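# Close the white door from inside so it latches

## Task

From the room's inside, push or pull the white door shut until its latch catches and keeps it closed. Disturb nothing else and finish with both grippers holding nothing. Release the door and back away afterward. The robot must not topple or be left leaning, or the task fails. Once everything has settled, during the final second the arms, hands and lift must be in open air touching nothing, and the base must not be in contact with anything movable (parts, boxes, carts, lids, drawers, etc.).

## Robot and tools

Robot: the LinearBot is an omnidirectional wheeled base carrying a column about 1.7 m high. A carriage rides up the column (lift_m, 0 to 1 m) and holds two identical six-joint arms, each ending in a two-finger gripper. Arm bases sit roughly 0.57 m + lift_m above the floor, and carriage parts hang about 0.15 m lower. A hand reaches up to 0.78 m from its shoulder but only about 0.38 m below its arm base. Hands are about 0.16 m long and 0.1 m wide (0.14 m opened); the wrist camera sticks out 0.11 m on one side. Parked arm joints 1 to 6: 0, 0.05, 0.05, 1.45, 0, 0; parked, the robot is about 0.85 m wide and 0.65 m long. Cameras: carriage_camera (fixed on the carriage, facing forward, tilted about 20 degrees down), left_wrist_camera and right_wrist_camera (looking past the fingertips).

Frames: base frame has its origin on the floor below the base centre, x forward, y left, z up, metres. left_hand and right_hand readings are the midpoint between each hand's finger pads in this frame, with quat_wxyz giving hand orientation (hand z along the fingers, y the opening direction). The odometry frame is the base frame as it was at scene start; base_odometry counts wheel rotation only (slip counts as motion), heading in rad, left positive, -3.142 to 3.142.

Tool move: performs one action and returns state plus images. An action holds "base", "joints" or both, optionally "speeds" and "min_time_s"; all parts start together. "base" is one object with exactly one key, a relative offset from where the base last measured itself: translate_m (metres, forward positive, -2 to 2), strafe_m (metres, left positive, -2 to 2) or rotate_rad (radians, counter-clockwise/left positive, -6.3 to 6.3). "joints" is a single flat object covering the lift and both arms, keyed by name, each value an absolute target: lift_m (m, 0 to 1); left_joint1_rad..left_joint6_rad and right_joint1_rad..right_joint6_rad in radians; left_gripper_m and right_gripper_m as pad gap in m (0 to 0.093). Joint ranges: joint1 -2.617 to 3.054 (0 straight ahead, positive turns left); joint2 0 to 3.141 (shoulder, 0 upper arm back and level, 1.57 vertical, 3.14 forward level); joint3 0 to 3.141 (elbow, 0 folded, 3.14 straight); joint4 -1.57 to 1.57 (wrist pitch, positive lifts fingertips); joint5 -1.57 to 1.57 (wrist yaw, positive swings tips to the RIGHT, opposite to joint 1); joint6 -2.094 to 2.094 (roll about the finger axis, positive clockwise viewed from the forearm). Omitted joints may keep pushing to earlier targets. "speeds" caps top speed for this action only: translate_m and strafe_m 0.02 to 0.5 m/s, rotate_rad 0.05 to 1.57 rad/s, lift_m 0.08 to 0.25 m/s (the maxima are defaults). "min_time_s" (0.1 to 8 s) sets a minimum duration for arm and gripper motions. "cameras" lists which images to return (omitted or ["all"] gives all, [] none). An unknown key makes the call invalid; an out-of-range value is refused, and a refusal or stop cancels the later move, wait and finished_scene calls in that same reply. No action exceeds 15 s; base drives time out after 14 s.

Tool wait: seconds from 0 to 10, no new command, returns the same as an empty move. zoom_image: camera name and region [x0, y0, x1, y1] in image pixels from the top-left, at most 504 by 504. read_manual: licence texts only. finished_scene: scene number; irreversible, ends the scene. The first scene is a rehearsal.

Result lines: "move" reads done when all motions finished, otherwise the worst status. base_status and joint_status per motion: done (for the base, wheels turned the commanded amount even with slip), off_target (rested short, may still push), contact_stop or time_out (target dropped, holds in place), not_followed ("joint command not followed": a self-collision check blocked that arm; gripper commands still run), limit_stop_at_motor_heat. on_its_own reports uncommanded behaviour; "held at" is a target, not a reading. motor_effort gives percent of maximum with peak in brackets; drive_wheels sign is meaningless. Joint torques wrap at ±28 N m for joints 1 to 3. Motor temperatures are listed per arm, joints then gripper. MOTOR HOT appears at 75 °C; at 100 °C the arm goes limp for 30 to 60 s (OVER-TEMPERATURE FAULT). Park arms to cool them; don't leave them stretched or pressing.

Cautions: hand readings can be off, usually the real hand is lower, especially at long reach. Arms have no contact stop and keep pressing; the base stops on wheel effort but ignores arms, so a drive can bend an arm against the door. If pinned, drive about 0.2 m back the way you came. Keep the carriage low and arms close when pushing or pulling the door to avoid tipping; only the images reveal a lean. Avoid slamming the door, hard hits, arm-on-arm pressing (can end the scene), and reversing under overhangs. To free two blocked arms, resend one arm's readings with joint 1 swung away, then the other in a later action. To release, open the gripper well past its reading. Finish with both arms raised clear, nothing touched, base free of loose objects. Thinking time lets the scene run on with the last command held.

Each tool is called after "Request:" in YAML: its name, and indented under it one key for each argument.

## Session

Request:
move:

Scene clock: 0.00 s.
Joint torques (N m): no reading
Motor temperatures (°C): left_arm=[31 34 39 31 28 30 27] | right_arm=[32 35 36 31 30 29 31]
base_odometry: x=+0.000 y=+0.000 heading=+0.000
base_status: not commanded
joint_positions: lift_m=+0.300 left_joint1_rad=-0.003 left_joint2_rad=+0.052 left_joint3_rad=+0.038 left_joint4_rad=+1.430 left_joint5_rad=-0.033 left_joint6_rad=+0.031 left_gripper_m=+0.09396 right_joint1_rad=+0.000 right_joint2_rad=+0.035 right_joint3_rad=+0.040 right_joint4_rad=+1.434 right_joint5_rad=-0.028 right_joint6_rad=-0.032 right_gripper_m=+0.09396
joint_status: not commanded
motor_effort: lift_m=+18 drive_wheels=+1
left_hand: x=+0.2549 y=+0.3027 z=+1.3074 quat_wxyz=(+0.997, -0.015, +0.077, +0.015) (m; base frame)
right_hand: x=+0.2482 y=-0.2924 z=+1.3082 quat_wxyz=(+0.998, -0.015, +0.065, -0.015) (m; base frame)
pictures: carriage_camera, left_wrist_camera, right_wrist_camera
Images, in order (width x height): carriage_camera 672x504, left_wrist_camera 672x504, right_wrist_camera 672x504.

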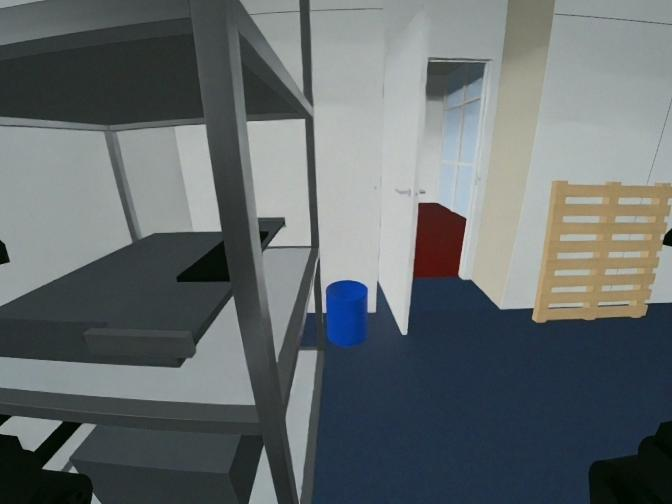

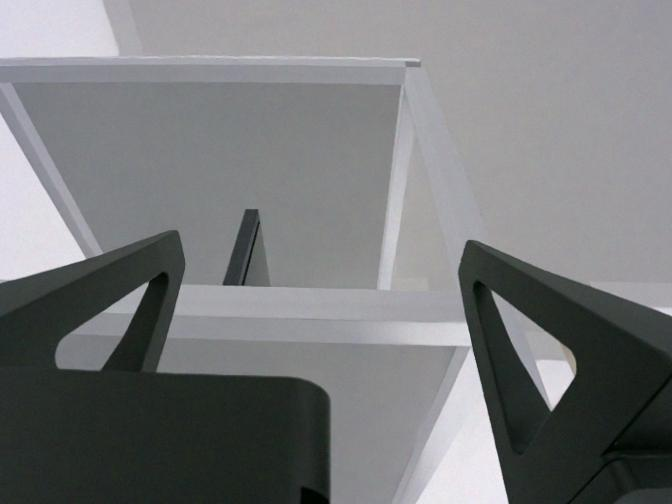

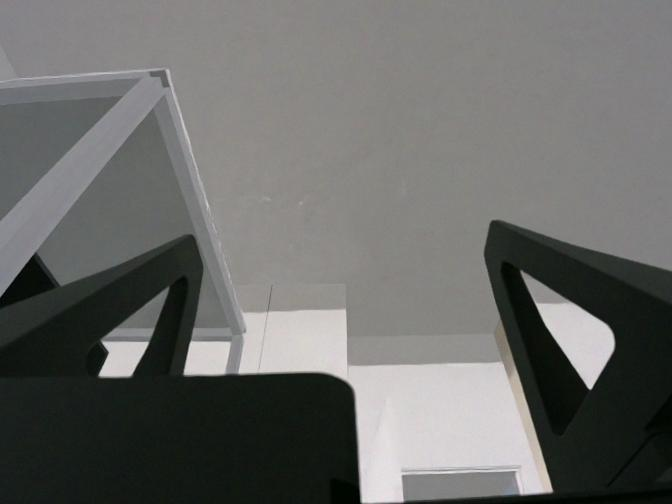

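Request:
move:
  base: {"strafe_m":-0.5}
  joints: {"lift_m":0.0,"left_gripper_m":0,"right_gripper_m":0}

Request:
move:
  base: {"translate_m":0.6}
  cameras: ["carriage_camera"]

Scene clock: 32.33 s.
Joint torques (N m): left_arm=[-0.13 3.9 5.56 -0.08 0.13 0.06] | right_arm=[0.02 3.89 6 -0.22 -0.06 -0.04]
Motor temperatures (°C): left_arm=[31 35 41 31 28 30 27] | right_arm=[32 36 37 31 30 29 31]
move: done
base_odometry: x=+0.000 y=-0.500 heading=-0.001
base_status: done
joint_positions: lift_m=+0.000 left_joint1_rad=-0.003 left_joint2_rad=+0.052 left_joint3_rad=+0.038 left_joint4_rad=+1.430 left_joint5_rad=-0.033 left_joint6_rad=+0.031 left_gripper_m=+0.00060 right_joint1_rad=+0.001 right_joint2_rad=+0.035 right_joint3_rad=+0.040 right_joint4_rad=+1.434 right_joint5_rad=-0.028 right_joint6_rad=-0.032 right_gripper_m=+0.00010
joint_status: all done
motor_effort: lift_m=+19(20) drive_wheels=-2(18)
left_hand: x=+0.2549 y=+0.3027 z=+1.0073 quat_wxyz=(+0.997, -0.015, +0.077, +0.015) (m; base frame)
right_hand: x=+0.2482 y=-0.2924 z=+1.0081 quat_wxyz=(+0.998, -0.015, +0.065, -0.015) (m; base frame)
pictures: carriage_camera, left_wrist_camera, right_wrist_camera
Images, in order (width x height): carriage_camera 672x504, left_wrist_camera 672x504, right_wrist_camera 672x504.

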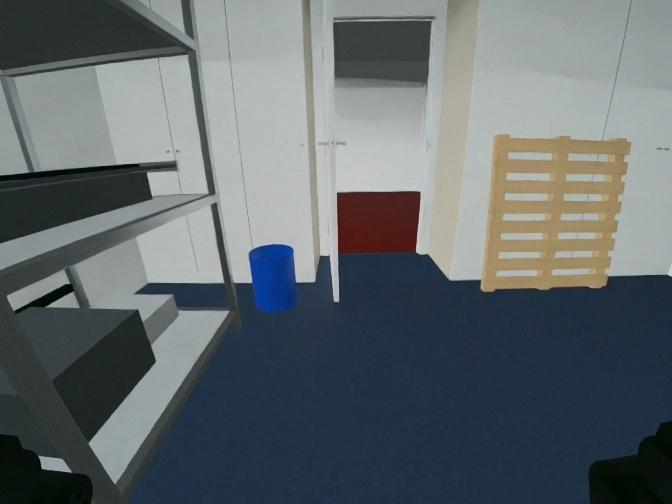

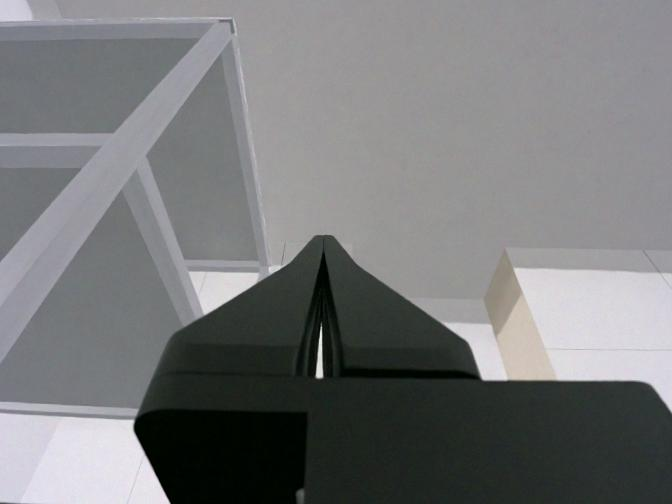

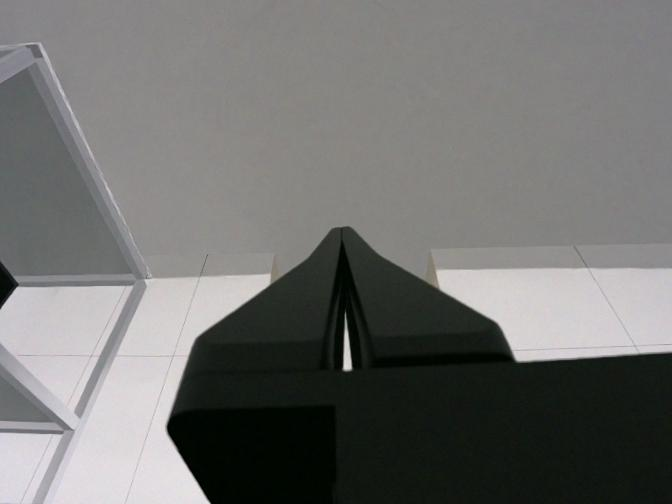

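Scene clock: 35.80 s.
Joint torques (N m): left_arm=[-0.21 3.95 5.7 -0.07 0.1 0.06] | right_arm=[-0.14 3.9 5.96 -0.19 -0.07 -0.05]
Motor temperatures (°C): left_arm=[31 35 42 31 28 30 27] | right_arm=[32 37 37 31 30 29 31]
move: done
base_odometry: x=+0.600 y=-0.501 heading=-0.001
base_status: done
joint_positions: lift_m=+0.000 left_joint1_rad=-0.003 left_joint2_rad=+0.052 left_joint3_rad=+0.038 left_joint4_rad=+1.430 left_joint5_rad=-0.033 left_joint6_rad=+0.031 left_gripper_m=+0.00060 right_joint1_rad=+0.001 right_joint2_rad=+0.035 right_joint3_rad=+0.040 right_joint4_rad=+1.433 right_joint5_rad=-0.028 right_joint6_rad=-0.032 right_gripper_m=+0.00010
joint_status: not commanded
motor_effort: lift_m=+19(19) drive_wheels=-1(15)
left_hand: x=+0.2550 y=+0.3027 z=+1.0073 quat_wxyz=(+0.997, -0.015, +0.077, +0.015) (m; base frame)
right_hand: x=+0.2484 y=-0.2924 z=+1.0081 quat_wxyz=(+0.998, -0.015, +0.066, -0.015) (m; base frame)
pictures: carriage_camera
Images, in order (width x height): carriage_camera 672x504.

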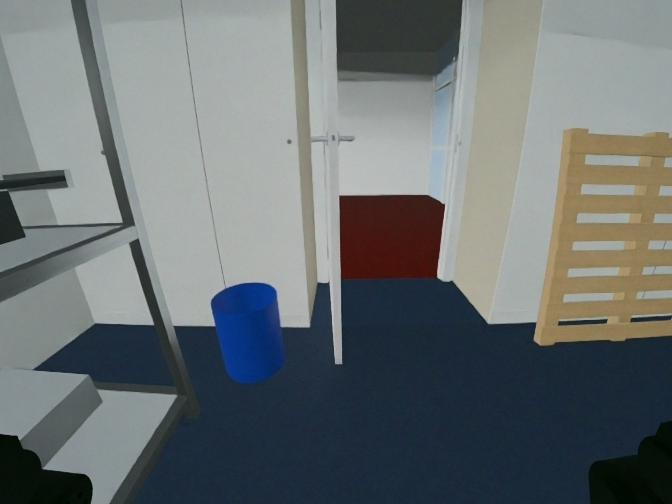

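Request:
move:
  base: {"translate_m":0.6}
  cameras: []

Request:
move:
  joints: {"left_joint1_rad":0,"left_joint2_rad":2.0,"left_joint3_rad":1.3,"left_joint4_rad":0.7,"left_joint5_rad":0,"left_joint6_rad":0}
  min_time_s: 2

Scene clock: 62.80 s.
Joint torques (N m): left_arm=[-0.06 4.03 5.64 -0.07 0.12 0.08] | right_arm=[-0.17 3.86 5.97 -0.19 -0.07 -0.03]
Motor temperatures (°C): left_arm=[31 35 43 31 28 30 28] | right_arm=[32 37 37 30 30 29 31]
move: done
base_odometry: x=+1.200 y=-0.502 heading=-0.001
base_status: done
joint_positions: lift_m=+0.000 left_joint1_rad=-0.003 left_joint2_rad=+0.052 left_joint3_rad=+0.038 left_joint4_rad=+1.430 left_joint5_rad=-0.033 left_joint6_rad=+0.031 left_gripper_m=+0.00060 right_joint1_rad=+0.001 right_joint2_rad=+0.035 right_joint3_rad=+0.040 right_joint4_rad=+1.433 right_joint5_rad=-0.028 right_joint6_rad=-0.032 right_gripper_m=+0.00010
joint_status: not commanded
motor_effort: lift_m=+19(19) drive_wheels=-1(16)
left_hand: x=+0.2551 y=+0.3027 z=+1.0073 quat_wxyz=(+0.997, -0.015, +0.077, +0.015) (m; base frame)
right_hand: x=+0.2486 y=-0.2924 z=+1.0081 quat_wxyz=(+0.998, -0.015, +0.066, -0.015) (m; base frame)
pictures: none
No camera images: "cameras" was empty.

Scene clock: 65.13 s.
Joint torques (N m): left_arm=[0.17 -11.21 9.06 1.87 0.3 -0.1] | right_arm=[-0.12 3.85 5.96 -0.17 -0.05 -0.03]
Motor temperatures (°C): left_arm=[31 35 43 31 28 30 28] | right_arm=[32 37 37 30 30 29 31]
move: done
base_odometry: x=+1.200 y=-0.502 heading=-0.001
base_status: not commanded
joint_positions: lift_m=+0.000 left_joint1_rad=-0.003 left_joint2_rad=+1.993 left_joint3_rad=+1.272 left_joint4_rad=+0.706 left_joint5_rad=-0.016 left_joint6_rad=+0.012 left_gripper_m=+0.00060 right_joint1_rad=+0.001 right_joint2_rad=+0.035 right_joint3_rad=+0.040 right_joint4_rad=+1.433 right_joint5_rad=-0.028 right_joint6_rad=-0.032 right_gripper_m=+0.00010
joint_status: all done
motor_effort: lift_m=+18(19) drive_wheels=-1(4)
left_hand: x=+0.8128 y=+0.2981 z=+0.8150 quat_wxyz=(+0.702, +0.000, +0.712, +0.009) (m; base frame)
right_hand: x=+0.2486 y=-0.2924 z=+1.0081 quat_wxyz=(+0.998, -0.015, +0.066, -0.015) (m; base frame)
pictures: carriage_camera, left_wrist_camera, right_wrist_camera
Images, in order (width x height): carriage_camera 672x504, left_wrist_camera 672x504, right_wrist_camera 672x504.

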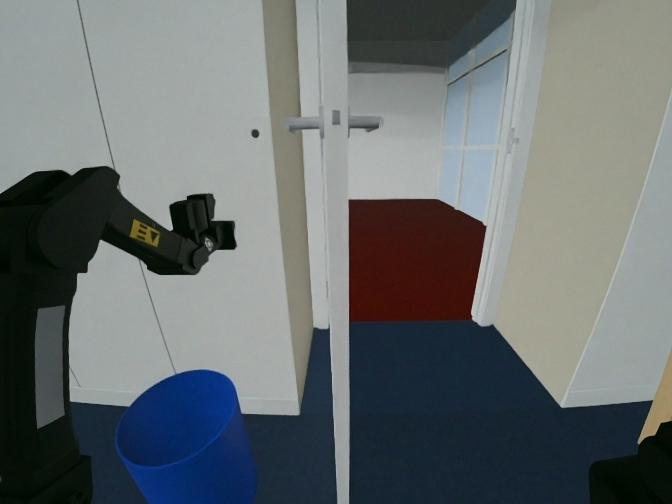

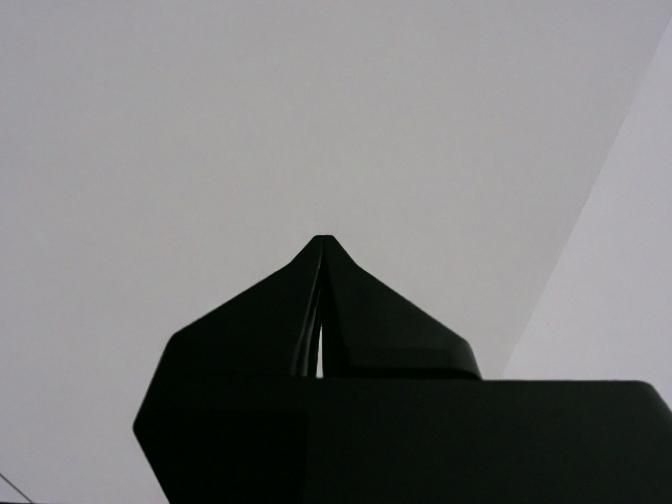

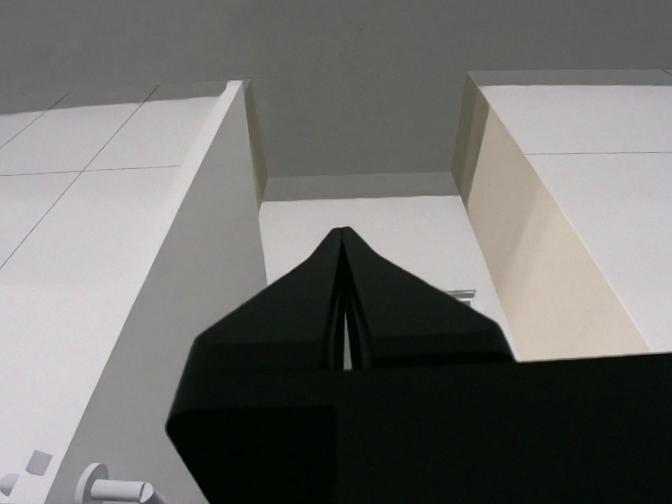

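Request:
move:
  base: {"translate_m":0.1}
  cameras: []

Request:
move:
  base: {"strafe_m":-0.5}
  speeds: {"strafe_m":0.12}
  cameras: ["carriage_camera"]

Scene clock: 71.23 s.
Joint torques (N m): left_arm=[-0.02 2.48 15.39 3.76 0.28 -0.11] | right_arm=[-0.17 3.88 5.96 -0.18 -0.06 -0.03]
Motor temperatures (°C): left_arm=[31 36 44 33 28 30 28] | right_arm=[32 37 37 30 30 29 31]
move: done
base_odometry: x=+1.299 y=-0.502 heading=-0.001
base_status: done
joint_positions: lift_m=+0.000 left_joint1_rad=-0.003 left_joint2_rad=+1.860 left_joint3_rad=+1.202 left_joint4_rad=+0.509 left_joint5_rad=-0.015 left_joint6_rad=+0.012 left_gripper_m=+0.00060 right_joint1_rad=+0.001 right_joint2_rad=+0.035 right_joint3_rad=+0.040 right_joint4_rad=+1.431 right_joint5_rad=-0.028 right_joint6_rad=-0.032 right_gripper_m=+0.00010
joint_status: not commanded
motor_effort: lift_m=+18(19) drive_wheels=+18(23)
left_hand: x=+0.7841 y=+0.2980 z=+0.8086 quat_wxyz=(+0.653, +0.001, +0.758, +0.009) (m; base frame)
right_hand: x=+0.2489 y=-0.2924 z=+1.0081 quat_wxyz=(+0.998, -0.015, +0.067, -0.015) (m; base frame)
pictures: none
No camera images: "cameras" was empty.

Scene clock: 76.17 s.
Joint torques (N m): left_arm=[-0.23 -10.91 8.81 2.09 0.29 0.03] | right_arm=[-0.13 3.86 6.02 -0.18 -0.05 -0.05]
Motor temperatures (°C): left_arm=[31 37 45 35 29 30 28] | right_arm=[32 37 37 30 30 29 31]
move: done
base_odometry: x=+1.299 y=-1.002 heading=-0.001
base_status: done
joint_positions: lift_m=+0.000 left_joint1_rad=+0.002 left_joint2_rad=+1.989 left_joint3_rad=+1.274 left_joint4_rad=+0.682 left_joint5_rad=-0.015 left_joint6_rad=+0.003 left_gripper_m=+0.00054 right_joint1_rad=+0.001 right_joint2_rad=+0.035 right_joint3_rad=+0.040 right_joint4_rad=+1.432 right_joint5_rad=-0.028 right_joint6_rad=-0.032 right_gripper_m=+0.00010
joint_status: not commanded
motor_effort: lift_m=+18(18) drive_wheels=+0(26)
left_hand: x=+0.8124 y=+0.3012 z=+0.8121 quat_wxyz=(+0.695, -0.005, +0.719, +0.007) (m; base frame)
right_hand: x=+0.2488 y=-0.2924 z=+1.0081 quat_wxyz=(+0.998, -0.015, +0.067, -0.015) (m; base frame)
pictures: carriage_camera
Images, in order (width x height): carriage_camera 672x504.

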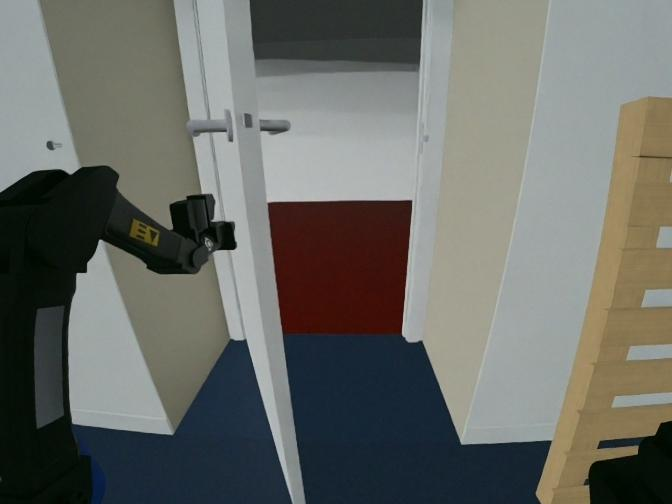

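Request:
move:
  joints: {"left_joint1_rad":-0.6}
  min_time_s: 4
  cameras: []

Request:
move:
  base: {"translate_m":0.2}
  speeds: {"translate_m":0.12}
  cameras: ["carriage_camera"]

Scene clock: 87.53 s.
Joint torques (N m): left_arm=[-0.99 -10.97 8.79 2.11 0.33 0.01] | right_arm=[-0.13 3.79 5.96 -0.18 -0.04 -0.04]
Motor temperatures (°C): left_arm=[31 40 46 36 28 30 28] | right_arm=[31 37 37 30 30 29 31]
move: done
base_odometry: x=+1.299 y=-1.002 heading=-0.001
base_status: not commanded
joint_positions: lift_m=+0.000 left_joint1_rad=-0.591 left_joint2_rad=+1.989 left_joint3_rad=+1.274 left_joint4_rad=+0.682 left_joint5_rad=-0.017 left_joint6_rad=+0.002 left_gripper_m=+0.00054 right_joint1_rad=+0.001 right_joint2_rad=+0.035 right_joint3_rad=+0.040 right_joint4_rad=+1.432 right_joint5_rad=-0.028 right_joint6_rad=-0.032 right_gripper_m=+0.00010
joint_status: all done
motor_effort: lift_m=+18(18) drive_wheels=+1(3)
left_hand: x=+0.7128 y=-0.0332 z=+0.8121 quat_wxyz=(+0.667, +0.204, +0.689, -0.196) (m; base frame)
right_hand: x=+0.2488 y=-0.2924 z=+1.0081 quat_wxyz=(+0.998, -0.015, +0.067, -0.015) (m; base frame)
pictures: none
No camera images: "cameras" was empty.

Scene clock: 90.07 s.
Joint torques (N m): left_arm=[-0.32 -10.74 8.72 2.13 0.26 0.04] | right_arm=[-0.05 3.9 6.02 -0.19 -0.06 -0.05]
Motor temperatures (°C): left_arm=[31 40 46 36 28 30 28] | right_arm=[31 37 37 30 30 29 31]
move: done
base_odometry: x=+1.499 y=-1.002 heading=-0.001
base_status: done
joint_positions: lift_m=+0.000 left_joint1_rad=-0.596 left_joint2_rad=+1.989 left_joint3_rad=+1.274 left_joint4_rad=+0.683 left_joint5_rad=-0.013 left_joint6_rad=+0.002 left_gripper_m=+0.00054 right_joint1_rad=+0.001 right_joint2_rad=+0.035 right_joint3_rad=+0.040 right_joint4_rad=+1.432 right_joint5_rad=-0.028 right_joint6_rad=-0.032 right_gripper_m=+0.00010
joint_status: not commanded
motor_effort: lift_m=+18(18) drive_wheels=-2(12)
left_hand: x=+0.7106 y=-0.0366 z=+0.8121 quat_wxyz=(+0.666, +0.208, +0.688, -0.199) (m; base frame)
right_hand: x=+0.2488 y=-0.2924 z=+1.0081 quat_wxyz=(+0.998, -0.015, +0.067, -0.015) (m; base frame)
pictures: carriage_camera
Images, in order (width x height): carriage_camera 672x504.

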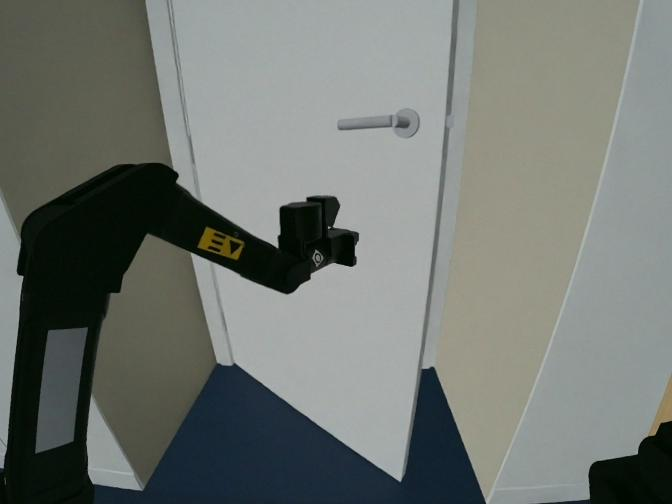

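Request:
move:
  base: {"translate_m":-0.12}
  joints: {"right_joint1_rad":0,"right_joint2_rad":2.0,"right_joint3_rad":1.3,"right_joint4_rad":0.7,"right_joint5_rad":0,"right_joint6_rad":0,"left_joint1_rad":0.0}
  min_time_s: 2
  cameras: []

Request:
move:
  joints: {"left_joint1_rad":0,"left_joint2_rad":0.05,"left_joint3_rad":0.05,"left_joint4_rad":1.45,"left_joint5_rad":0,"left_joint6_rad":0}
  base: {"translate_m":0.35}
  speeds: {"translate_m":0.12}
  cameras: ["carriage_camera"]

Scene clock: 101.30 s.
Joint torques (N m): left_arm=[0.31 -11.04 8.92 2.12 0.22 0.02] | right_arm=[-0.16 -9.94 10.09 2.15 0.05 0.06]
Motor temperatures (°C): left_arm=[31 43 47 37 28 30 28] | right_arm=[31 37 38 30 30 29 31]
move: done
base_odometry: x=+1.379 y=-1.002 heading=-0.001
base_status: done
joint_positions: lift_m=+0.000 left_joint1_rad=-0.004 left_joint2_rad=+1.990 left_joint3_rad=+1.274 left_joint4_rad=+0.685 left_joint5_rad=-0.010 left_joint6_rad=+0.002 left_gripper_m=+0.00054 right_joint1_rad=+0.001 right_joint2_rad=+1.989 right_joint3_rad=+1.273 right_joint4_rad=+0.708 right_joint5_rad=-0.013 right_joint6_rad=-0.009 right_gripper_m=+0.00010
joint_status: all done
motor_effort: lift_m=+18(18) drive_wheels=-3(11)
left_hand: x=+0.8127 y=+0.2965 z=+0.8121 quat_wxyz=(+0.696, -0.001, +0.718, +0.003) (m; base frame)
right_hand: x=+0.8124 y=-0.2946 z=+0.8182 quat_wxyz=(+0.704, -0.008, +0.710, +0.002) (m; base frame)
pictures: none
No camera images: "cameras" was empty.

Scene clock: 104.97 s.
Joint torques (N m): left_arm=[0.2 3.12 4.49 0.06 0.24 0.02] | right_arm=[-0.21 -10.03 10.03 2.18 0.02 0.06]
Motor temperatures (°C): left_arm=[31 42 46 37 28 30 28] | right_arm=[31 38 38 31 30 29 31]
move: done
base_odometry: x=+1.729 y=-1.003 heading=-0.001
base_status: done
joint_positions: lift_m=+0.000 left_joint1_rad=-0.004 left_joint2_rad=+0.057 left_joint3_rad=+0.057 left_joint4_rad=+1.436 left_joint5_rad=-0.010 left_joint6_rad=+0.002 left_gripper_m=+0.00054 right_joint1_rad=+0.001 right_joint2_rad=+1.989 right_joint3_rad=+1.273 right_joint4_rad=+0.705 right_joint5_rad=-0.012 right_joint6_rad=-0.008 right_gripper_m=+0.00010
joint_status: all done
motor_effort: lift_m=+18(18) drive_wheels=-1(11)
left_hand: x=+0.2497 y=+0.2988 z=+1.0127 quat_wxyz=(+0.998, -0.005, +0.067, -0.001) (m; base frame)
right_hand: x=+0.8124 y=-0.2948 z=+0.8176 quat_wxyz=(+0.704, -0.007, +0.711, +0.001) (m; base frame)
pictures: carriage_camera
Images, in order (width x height): carriage_camera 672x504.

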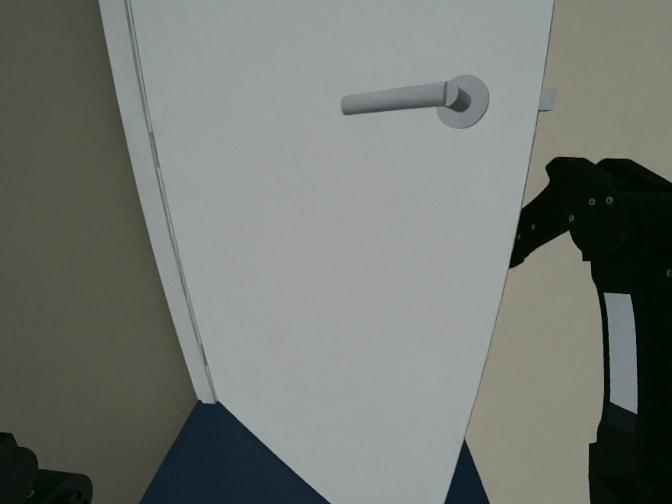

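Request:
move:
  base: {"translate_m":-0.4}
  cameras: []

Request:
move:
  base: {"strafe_m":0.18}
  cameras: ["carriage_camera"]

Scene clock: 111.93 s.
Joint torques (N m): left_arm=[0.23 3.18 4.67 -0.02 0.21 0.03] | right_arm=[-0.02 -9.76 9.81 2.2 0.04 0.04]
Motor temperatures (°C): left_arm=[31 41 46 35 28 30 28] | right_arm=[31 39 39 33 30 29 31]
move: done
base_odometry: x=+1.329 y=-1.003 heading=-0.001
base_status: done
joint_positions: lift_m=+0.000 left_joint1_rad=-0.004 left_joint2_rad=+0.057 left_joint3_rad=+0.056 left_joint4_rad=+1.441 left_joint5_rad=-0.010 left_joint6_rad=+0.002 left_gripper_m=+0.00054 right_joint1_rad=+0.001 right_joint2_rad=+1.989 right_joint3_rad=+1.275 right_joint4_rad=+0.701 right_joint5_rad=-0.011 right_joint6_rad=-0.008 right_gripper_m=+0.00010
joint_status: not commanded
motor_effort: lift_m=+18(19) drive_wheels=+1(14)
left_hand: x=+0.2486 y=+0.2988 z=+1.0128 quat_wxyz=(+0.998, -0.005, +0.065, -0.001) (m; base frame)
right_hand: x=+0.8125 y=-0.2948 z=+0.8171 quat_wxyz=(+0.703, -0.007, +0.712, +0.001) (m; base frame)
pictures: none
No camera images: "cameras" was empty.

Scene clock: 113.90 s.
Joint torques (N m): left_arm=[0.14 3.21 4.66 -0.01 0.18 0.02] | right_arm=[7.31 -9.91 9.87 2.21 -2.55 -0.09]
Motor temperatures (°C): left_arm=[31 40 45 35 28 30 28] | right_arm=[32 39 39 33 30 29 31]
move: done
base_odometry: x=+1.329 y=-0.823 heading=-0.002
base_status: done
joint_positions: lift_m=+0.000 left_joint1_rad=-0.004 left_joint2_rad=+0.057 left_joint3_rad=+0.056 left_joint4_rad=+1.441 left_joint5_rad=-0.009 left_joint6_rad=+0.002 left_gripper_m=+0.00054 right_joint1_rad=-0.082 right_joint2_rad=+1.989 right_joint3_rad=+1.275 right_joint4_rad=+0.700 right_joint5_rad=+0.264 right_joint6_rad=+0.004 right_gripper_m=+0.00008
joint_status: not commanded
motor_effort: lift_m=+18(18) drive_wheels=+3(13)
left_hand: x=+0.2486 y=+0.2987 z=+1.0128 quat_wxyz=(+0.998, -0.005, +0.065, -0.001) (m; base frame)
right_hand: x=+0.8009 y=-0.3904 z=+0.8170 quat_wxyz=(+0.692, +0.123, +0.701, -0.121) (m; base frame)
pictures: carriage_camera
Images, in order (width x height): carriage_camera 672x504.

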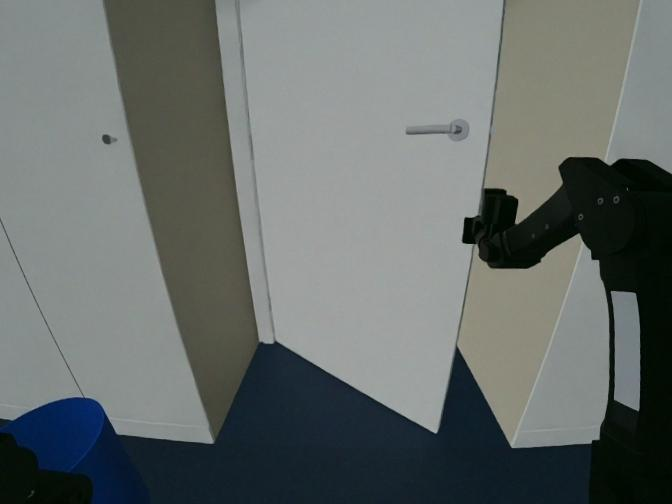

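Request:
move:
  base: {"translate_m":-0.2}
  cameras: []

Request:
move:
  base: {"strafe_m":0.1}
  cameras: ["carriage_camera"]

Scene clock: 121.67 s.
Joint torques (N m): left_arm=[0.25 3.1 4.57 0 0.21 -0.01] | right_arm=[0.01 -10.11 9.76 2.29 -0.19 -0.09]
Motor temperatures (°C): left_arm=[31 39 45 34 28 30 28] | right_arm=[32 41 39 34 32 29 31]
move: done
base_odometry: x=+1.129 y=-0.822 heading=-0.001
base_status: done
joint_positions: lift_m=+0.000 left_joint1_rad=-0.004 left_joint2_rad=+0.057 left_joint3_rad=+0.056 left_joint4_rad=+1.443 left_joint5_rad=-0.009 left_joint6_rad=+0.002 left_gripper_m=+0.00054 right_joint1_rad=-0.002 right_joint2_rad=+1.989 right_joint3_rad=+1.275 right_joint4_rad=+0.700 right_joint5_rad=+0.013 right_joint6_rad=+0.004 right_gripper_m=+0.00008
joint_status: not commanded
motor_effort: lift_m=+18(18) drive_wheels=-1(15)
left_hand: x=+0.2481 y=+0.2987 z=+1.0129 quat_wxyz=(+0.998, -0.005, +0.064, -0.001) (m; base frame)
right_hand: x=+0.8125 y=-0.3006 z=+0.8170 quat_wxyz=(+0.702, +0.007, +0.712, -0.004) (m; base frame)
pictures: none
No camera images: "cameras" was empty.

Scene clock: 123.20 s.
Joint torques (N m): left_arm=[0.21 3.1 4.67 -0.06 0.19 0] | right_arm=[-0.23 -10.02 9.88 2.25 -0.15 -0.08]
Motor temperatures (°C): left_arm=[31 39 45 34 28 30 28] | right_arm=[32 41 39 34 32 29 31]
move: done
base_odometry: x=+1.129 y=-0.722 heading=-0.001
base_status: done
joint_positions: lift_m=+0.000 left_joint1_rad=-0.004 left_joint2_rad=+0.057 left_joint3_rad=+0.056 left_joint4_rad=+1.443 left_joint5_rad=-0.009 left_joint6_rad=+0.002 left_gripper_m=+0.00054 right_joint1_rad=+0.001 right_joint2_rad=+1.989 right_joint3_rad=+1.275 right_joint4_rad=+0.700 right_joint5_rad=+0.010 right_joint6_rad=+0.004 right_gripper_m=+0.00008
joint_status: not commanded
motor_effort: lift_m=+18(18) drive_wheels=+0(12)
left_hand: x=+0.2481 y=+0.2986 z=+1.0129 quat_wxyz=(+0.998, -0.004, +0.064, +0.000) (m; base frame)
right_hand: x=+0.8126 y=-0.2982 z=+0.8170 quat_wxyz=(+0.702, +0.004, +0.712, -0.002) (m; base frame)
pictures: carriage_camera
Images, in order (width x height): carriage_camera 672x504.

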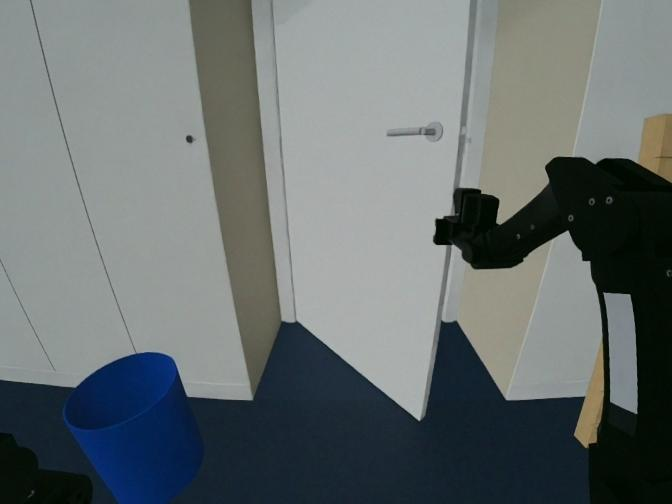

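Request:
move:
  base: {"translate_m":0.35}
  speeds: {"translate_m":0.15}
  cameras: []

Request:
move:
  base: {"strafe_m":-0.12}
  speeds: {"strafe_m":0.12}
  cameras: ["carriage_camera"]

Scene clock: 139.73 s.
Joint torques (N m): left_arm=[0.03 3.19 4.52 -0.04 0.18 0.05] | right_arm=[-1.26 -9.96 9.94 2.23 0.06 -0.09]
Motor temperatures (°C): left_arm=[31 37 44 33 28 30 28] | right_arm=[32 43 40 35 31 29 31]
move: done
base_odometry: x=+1.479 y=-0.722 heading=-0.001
base_status: done
joint_positions: lift_m=+0.000 left_joint1_rad=-0.004 left_joint2_rad=+0.057 left_joint3_rad=+0.056 left_joint4_rad=+1.444 left_joint5_rad=-0.009 left_joint6_rad=+0.002 left_gripper_m=+0.00054 right_joint1_rad=+0.010 right_joint2_rad=+1.989 right_joint3_rad=+1.275 right_joint4_rad=+0.700 right_joint5_rad=-0.013 right_joint6_rad=+0.004 right_gripper_m=+0.00008
joint_status: not commanded
motor_effort: lift_m=+18(18) drive_wheels=+0(14)
left_hand: x=+0.2479 y=+0.2986 z=+1.0129 quat_wxyz=(+0.998, -0.004, +0.064, +0.000) (m; base frame)
right_hand: x=+0.8125 y=-0.2889 z=+0.8169 quat_wxyz=(+0.702, -0.007, +0.712, +0.010) (m; base frame)
pictures: none
No camera images: "cameras" was empty.

Scene clock: 141.60 s.
Joint torques (N m): left_arm=[0.16 3.11 4.59 -0.06 0.21 0.05] | right_arm=[-0.51 -9.99 9.96 2.25 0.02 -0.1]
Motor temperatures (°C): left_arm=[31 37 44 33 28 30 28] | right_arm=[32 43 40 35 31 29 31]
move: done
base_odometry: x=+1.479 y=-0.842 heading=-0.001
base_status: done
joint_positions: lift_m=+0.000 left_joint1_rad=-0.003 left_joint2_rad=+0.057 left_joint3_rad=+0.056 left_joint4_rad=+1.444 left_joint5_rad=-0.009 left_joint6_rad=+0.002 left_gripper_m=+0.00054 right_joint1_rad=+0.003 right_joint2_rad=+1.989 right_joint3_rad=+1.275 right_joint4_rad=+0.700 right_joint5_rad=-0.012 right_joint6_rad=+0.004 right_gripper_m=+0.00008
joint_status: not commanded
motor_effort: lift_m=+18(18) drive_wheels=+0(12)
left_hand: x=+0.2479 y=+0.2985 z=+1.0129 quat_wxyz=(+0.998, -0.004, +0.064, +0.000) (m; base frame)
right_hand: x=+0.8125 y=-0.2932 z=+0.8169 quat_wxyz=(+0.702, -0.004, +0.712, +0.007) (m; base frame)
pictures: carriage_camera
Images, in order (width x height): carriage_camera 672x504.

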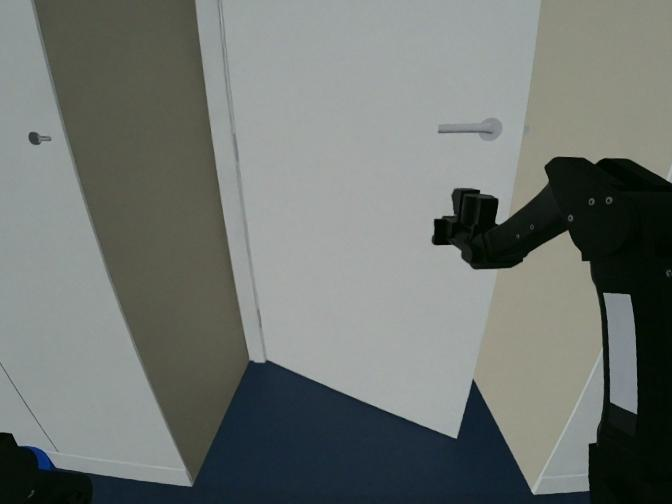

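Request:
move:
  base: {"translate_m":0.2}
  speeds: {"translate_m":0.12}
  cameras: []

Request:
move:
  base: {"strafe_m":-0.07}
  cameras: []

Request:
move:
  base: {"translate_m":0.2}
  speeds: {"translate_m":0.12}
  cameras: ["carriage_camera"]

Scene clock: 149.37 s.
Joint torques (N m): left_arm=[0.1 3.21 4.56 -0.06 0.22 0.03] | right_arm=[-0.81 -10.02 9.91 2.24 0.05 -0.09]
Motor temperatures (°C): left_arm=[31 37 44 33 28 30 28] | right_arm=[32 44 41 35 30 29 31]
move: done
base_odometry: x=+1.679 y=-0.843 heading=-0.001
base_status: done
joint_positions: lift_m=+0.000 left_joint1_rad=-0.003 left_joint2_rad=+0.057 left_joint3_rad=+0.056 left_joint4_rad=+1.445 left_joint5_rad=-0.009 left_joint6_rad=+0.002 left_gripper_m=+0.00054 right_joint1_rad=+0.007 right_joint2_rad=+1.989 right_joint3_rad=+1.275 right_joint4_rad=+0.699 right_joint5_rad=-0.013 right_joint6_rad=+0.004 right_gripper_m=+0.00008
joint_status: not commanded
motor_effort: lift_m=+18(18) drive_wheels=+0(12)
left_hand: x=+0.2478 y=+0.2985 z=+1.0129 quat_wxyz=(+0.998, -0.004, +0.063, +0.000) (m; base frame)
right_hand: x=+0.8125 y=-0.2907 z=+0.8168 quat_wxyz=(+0.702, -0.006, +0.712, +0.008) (m; base frame)
pictures: none
No camera images: "cameras" was empty.

Scene clock: 150.70 s.
Joint torques (N m): left_arm=[-0.03 3.19 4.64 -0.04 0.24 0] | right_arm=[-0.2 -9.96 9.89 2.25 0.02 -0.1]
Motor temperatures (°C): left_arm=[31 37 44 33 28 30 28] | right_arm=[32 44 41 35 30 29 31]
move: done
base_odometry: x=+1.679 y=-0.913 heading=-0.001
base_status: done
joint_positions: lift_m=+0.000 left_joint1_rad=-0.002 left_joint2_rad=+0.057 left_joint3_rad=+0.056 left_joint4_rad=+1.445 left_joint5_rad=-0.008 left_joint6_rad=+0.002 left_gripper_m=+0.00054 right_joint1_rad=+0.001 right_joint2_rad=+1.989 right_joint3_rad=+1.275 right_joint4_rad=+0.699 right_joint5_rad=-0.010 right_joint6_rad=+0.004 right_gripper_m=+0.00008
joint_status: not commanded
motor_effort: lift_m=+18(18) drive_wheels=+0(12)
left_hand: x=+0.2478 y=+0.2985 z=+1.0129 quat_wxyz=(+0.998, -0.004, +0.063, +0.000) (m; base frame)
right_hand: x=+0.8125 y=-0.2946 z=+0.8168 quat_wxyz=(+0.702, -0.003, +0.712, +0.005) (m; base frame)
pictures: none
No camera images: "cameras" was empty.

Scene clock: 153.13 s.
Joint torques (N m): left_arm=[0.16 3.38 4.67 -0.08 0.22 0.02] | right_arm=[-0.21 13.26 21.61 6.24 -0.18 -0.1]
Motor temperatures (°C): left_arm=[31 37 43 33 28 30 28] | right_arm=[32 44 42 37 30 29 31]
move: done
base_odometry: x=+1.879 y=-0.913 heading=-0.002
base_status: done
joint_positions: lift_m=+0.000 left_joint1_rad=-0.002 left_joint2_rad=+0.056 left_joint3_rad=+0.056 left_joint4_rad=+1.449 left_joint5_rad=-0.008 left_joint6_rad=+0.002 left_gripper_m=+0.00054 right_joint1_rad=+0.001 right_joint2_rad=+1.743 right_joint3_rad=+1.157 right_joint4_rad=+0.337 right_joint5_rad=+0.011 right_joint6_rad=+0.004 right_gripper_m=+0.00007
joint_status: not commanded
motor_effort: lift_m=+17(18) drive_wheels=+23(34)
left_hand: x=+0.2465 y=+0.2985 z=+1.0130 quat_wxyz=(+0.998, -0.004, +0.061, +0.000) (m; base frame)
right_hand: x=+0.7560 y=-0.2983 z=+0.8080 quat_wxyz=(+0.614, +0.004, +0.790, -0.003) (m; base frame)
pictures: carriage_camera
Images, in order (width x height): carriage_camera 672x504.

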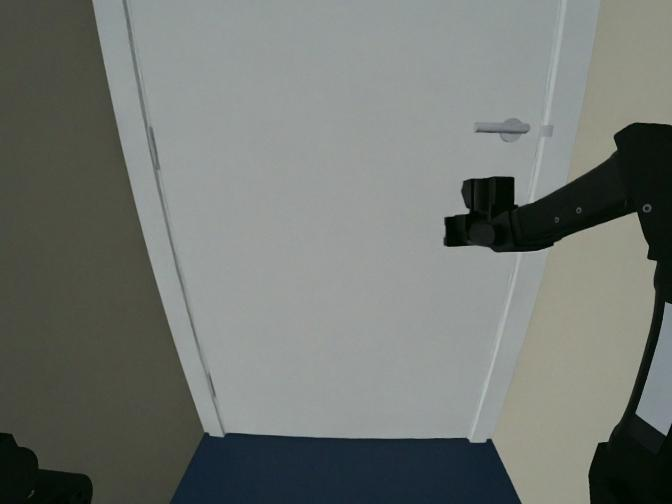

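Request:
move:
  base: {"translate_m":-0.3}
  cameras: ["carriage_camera"]

Request:
zoom_image:
  camera: "carriage_camera"
  region: [400, 60, 600, 440]

Scene clock: 164.47 s.
Joint torques (N m): left_arm=[-0.02 3.32 4.82 -0.13 0.17 0.01] | right_arm=[-0.39 -10.39 9.83 2.33 -0.18 -0.1]
Motor temperatures (°C): left_arm=[31 36 43 33 28 30 28] | right_arm=[31 46 46 49 30 29 31]
move: done
base_odometry: x=+1.579 y=-0.913 heading=-0.002
base_status: done
joint_positions: lift_m=+0.000 left_joint1_rad=-0.002 left_joint2_rad=+0.056 left_joint3_rad=+0.054 left_joint4_rad=+1.450 left_joint5_rad=-0.008 left_joint6_rad=+0.002 left_gripper_m=+0.00054 right_joint1_rad=+0.002 right_joint2_rad=+1.992 right_joint3_rad=+1.274 right_joint4_rad=+0.693 right_joint5_rad=+0.012 right_joint6_rad=+0.004 right_gripper_m=+0.00007
joint_status: not commanded
motor_effort: lift_m=+17(18) drive_wheels=+1(20)
left_hand: x=+0.2468 y=+0.2985 z=+1.0125 quat_wxyz=(+0.998, -0.004, +0.061, +0.000) (m; base frame)
right_hand: x=+0.8129 y=-0.2982 z=+0.8130 quat_wxyz=(+0.698, +0.005, +0.716, -0.002) (m; base frame)
pictures: carriage_camera
Images, in order (width x height): carriage_camera 672x504.

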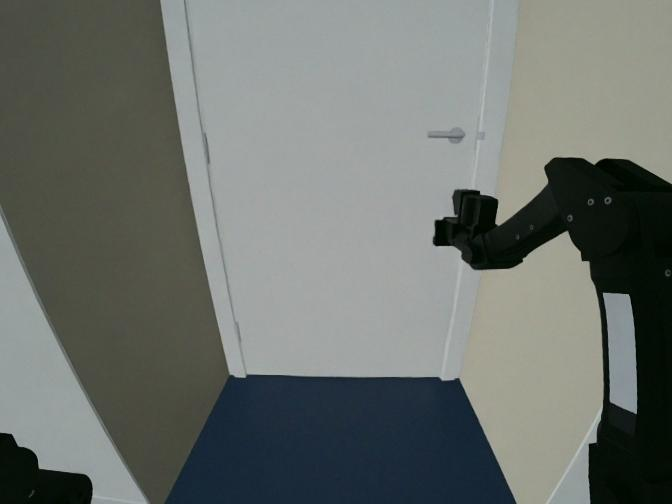

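Scaled by 1.326 from the camera's 672x504 image, which has a finer 960x720 frame.

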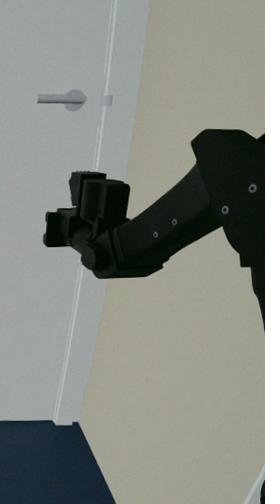

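Request:
move:
  base: {"translate_m":-0.4}
  joints: {"right_joint1_rad":0,"right_joint2_rad":0.05,"right_joint3_rad":0.05,"right_joint4_rad":1.45,"right_joint5_rad":0,"right_joint6_rad":0}
  min_time_s: 2
  cameras: ["carriage_camera"]

Request:
zoom_image:
  camera: "carriage_camera"
  region: [380, 20, 500, 340]

Request:
finished_scene:
  scene: 1

Scene clock: 171.83 s.
Joint torques (N m): left_arm=[0.08 3.23 4.81 -0.15 0.2 0.01] | right_arm=[-0.29 2.97 4.9 -0.13 -0.18 -0.09]
Motor temperatures (°C): left_arm=[31 36 43 33 28 30 28] | right_arm=[31 47 46 46 30 29 31]
move: done
base_odometry: x=+1.179 y=-0.912 heading=-0.002
base_status: done
joint_positions: lift_m=+0.000 left_joint1_rad=-0.002 left_joint2_rad=+0.056 left_joint3_rad=+0.054 left_joint4_rad=+1.450 left_joint5_rad=-0.008 left_joint6_rad=+0.002 left_gripper_m=+0.00054 right_joint1_rad=+0.002 right_joint2_rad=+0.058 right_joint3_rad=+0.058 right_joint4_rad=+1.443 right_joint5_rad=+0.011 right_joint6_rad=+0.004 right_gripper_m=+0.00007
joint_status: all done
motor_effort: lift_m=+17(18) drive_wheels=-1(14)
left_hand: x=+0.2466 y=+0.2985 z=+1.0125 quat_wxyz=(+0.998, -0.004, +0.061, +0.000) (m; base frame)
right_hand: x=+0.2478 y=-0.2990 z=+1.0135 quat_wxyz=(+0.998, +0.006, +0.064, +0.002) (m; base frame)
pictures: carriage_camera
Images, in order (width x height): carriage_camera 672x504.

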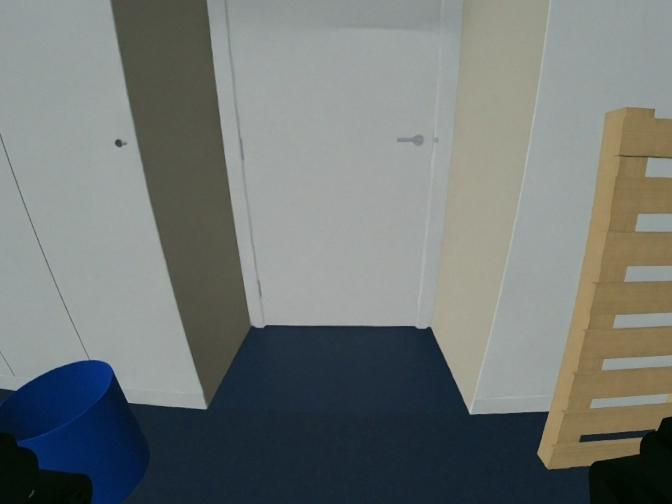

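Scaled by 1.575 from the camera's 672x504 image, which has a finer 960x720 frame.

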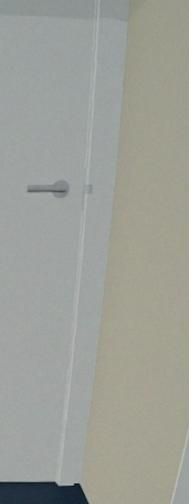

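The scene is finished: the task was done.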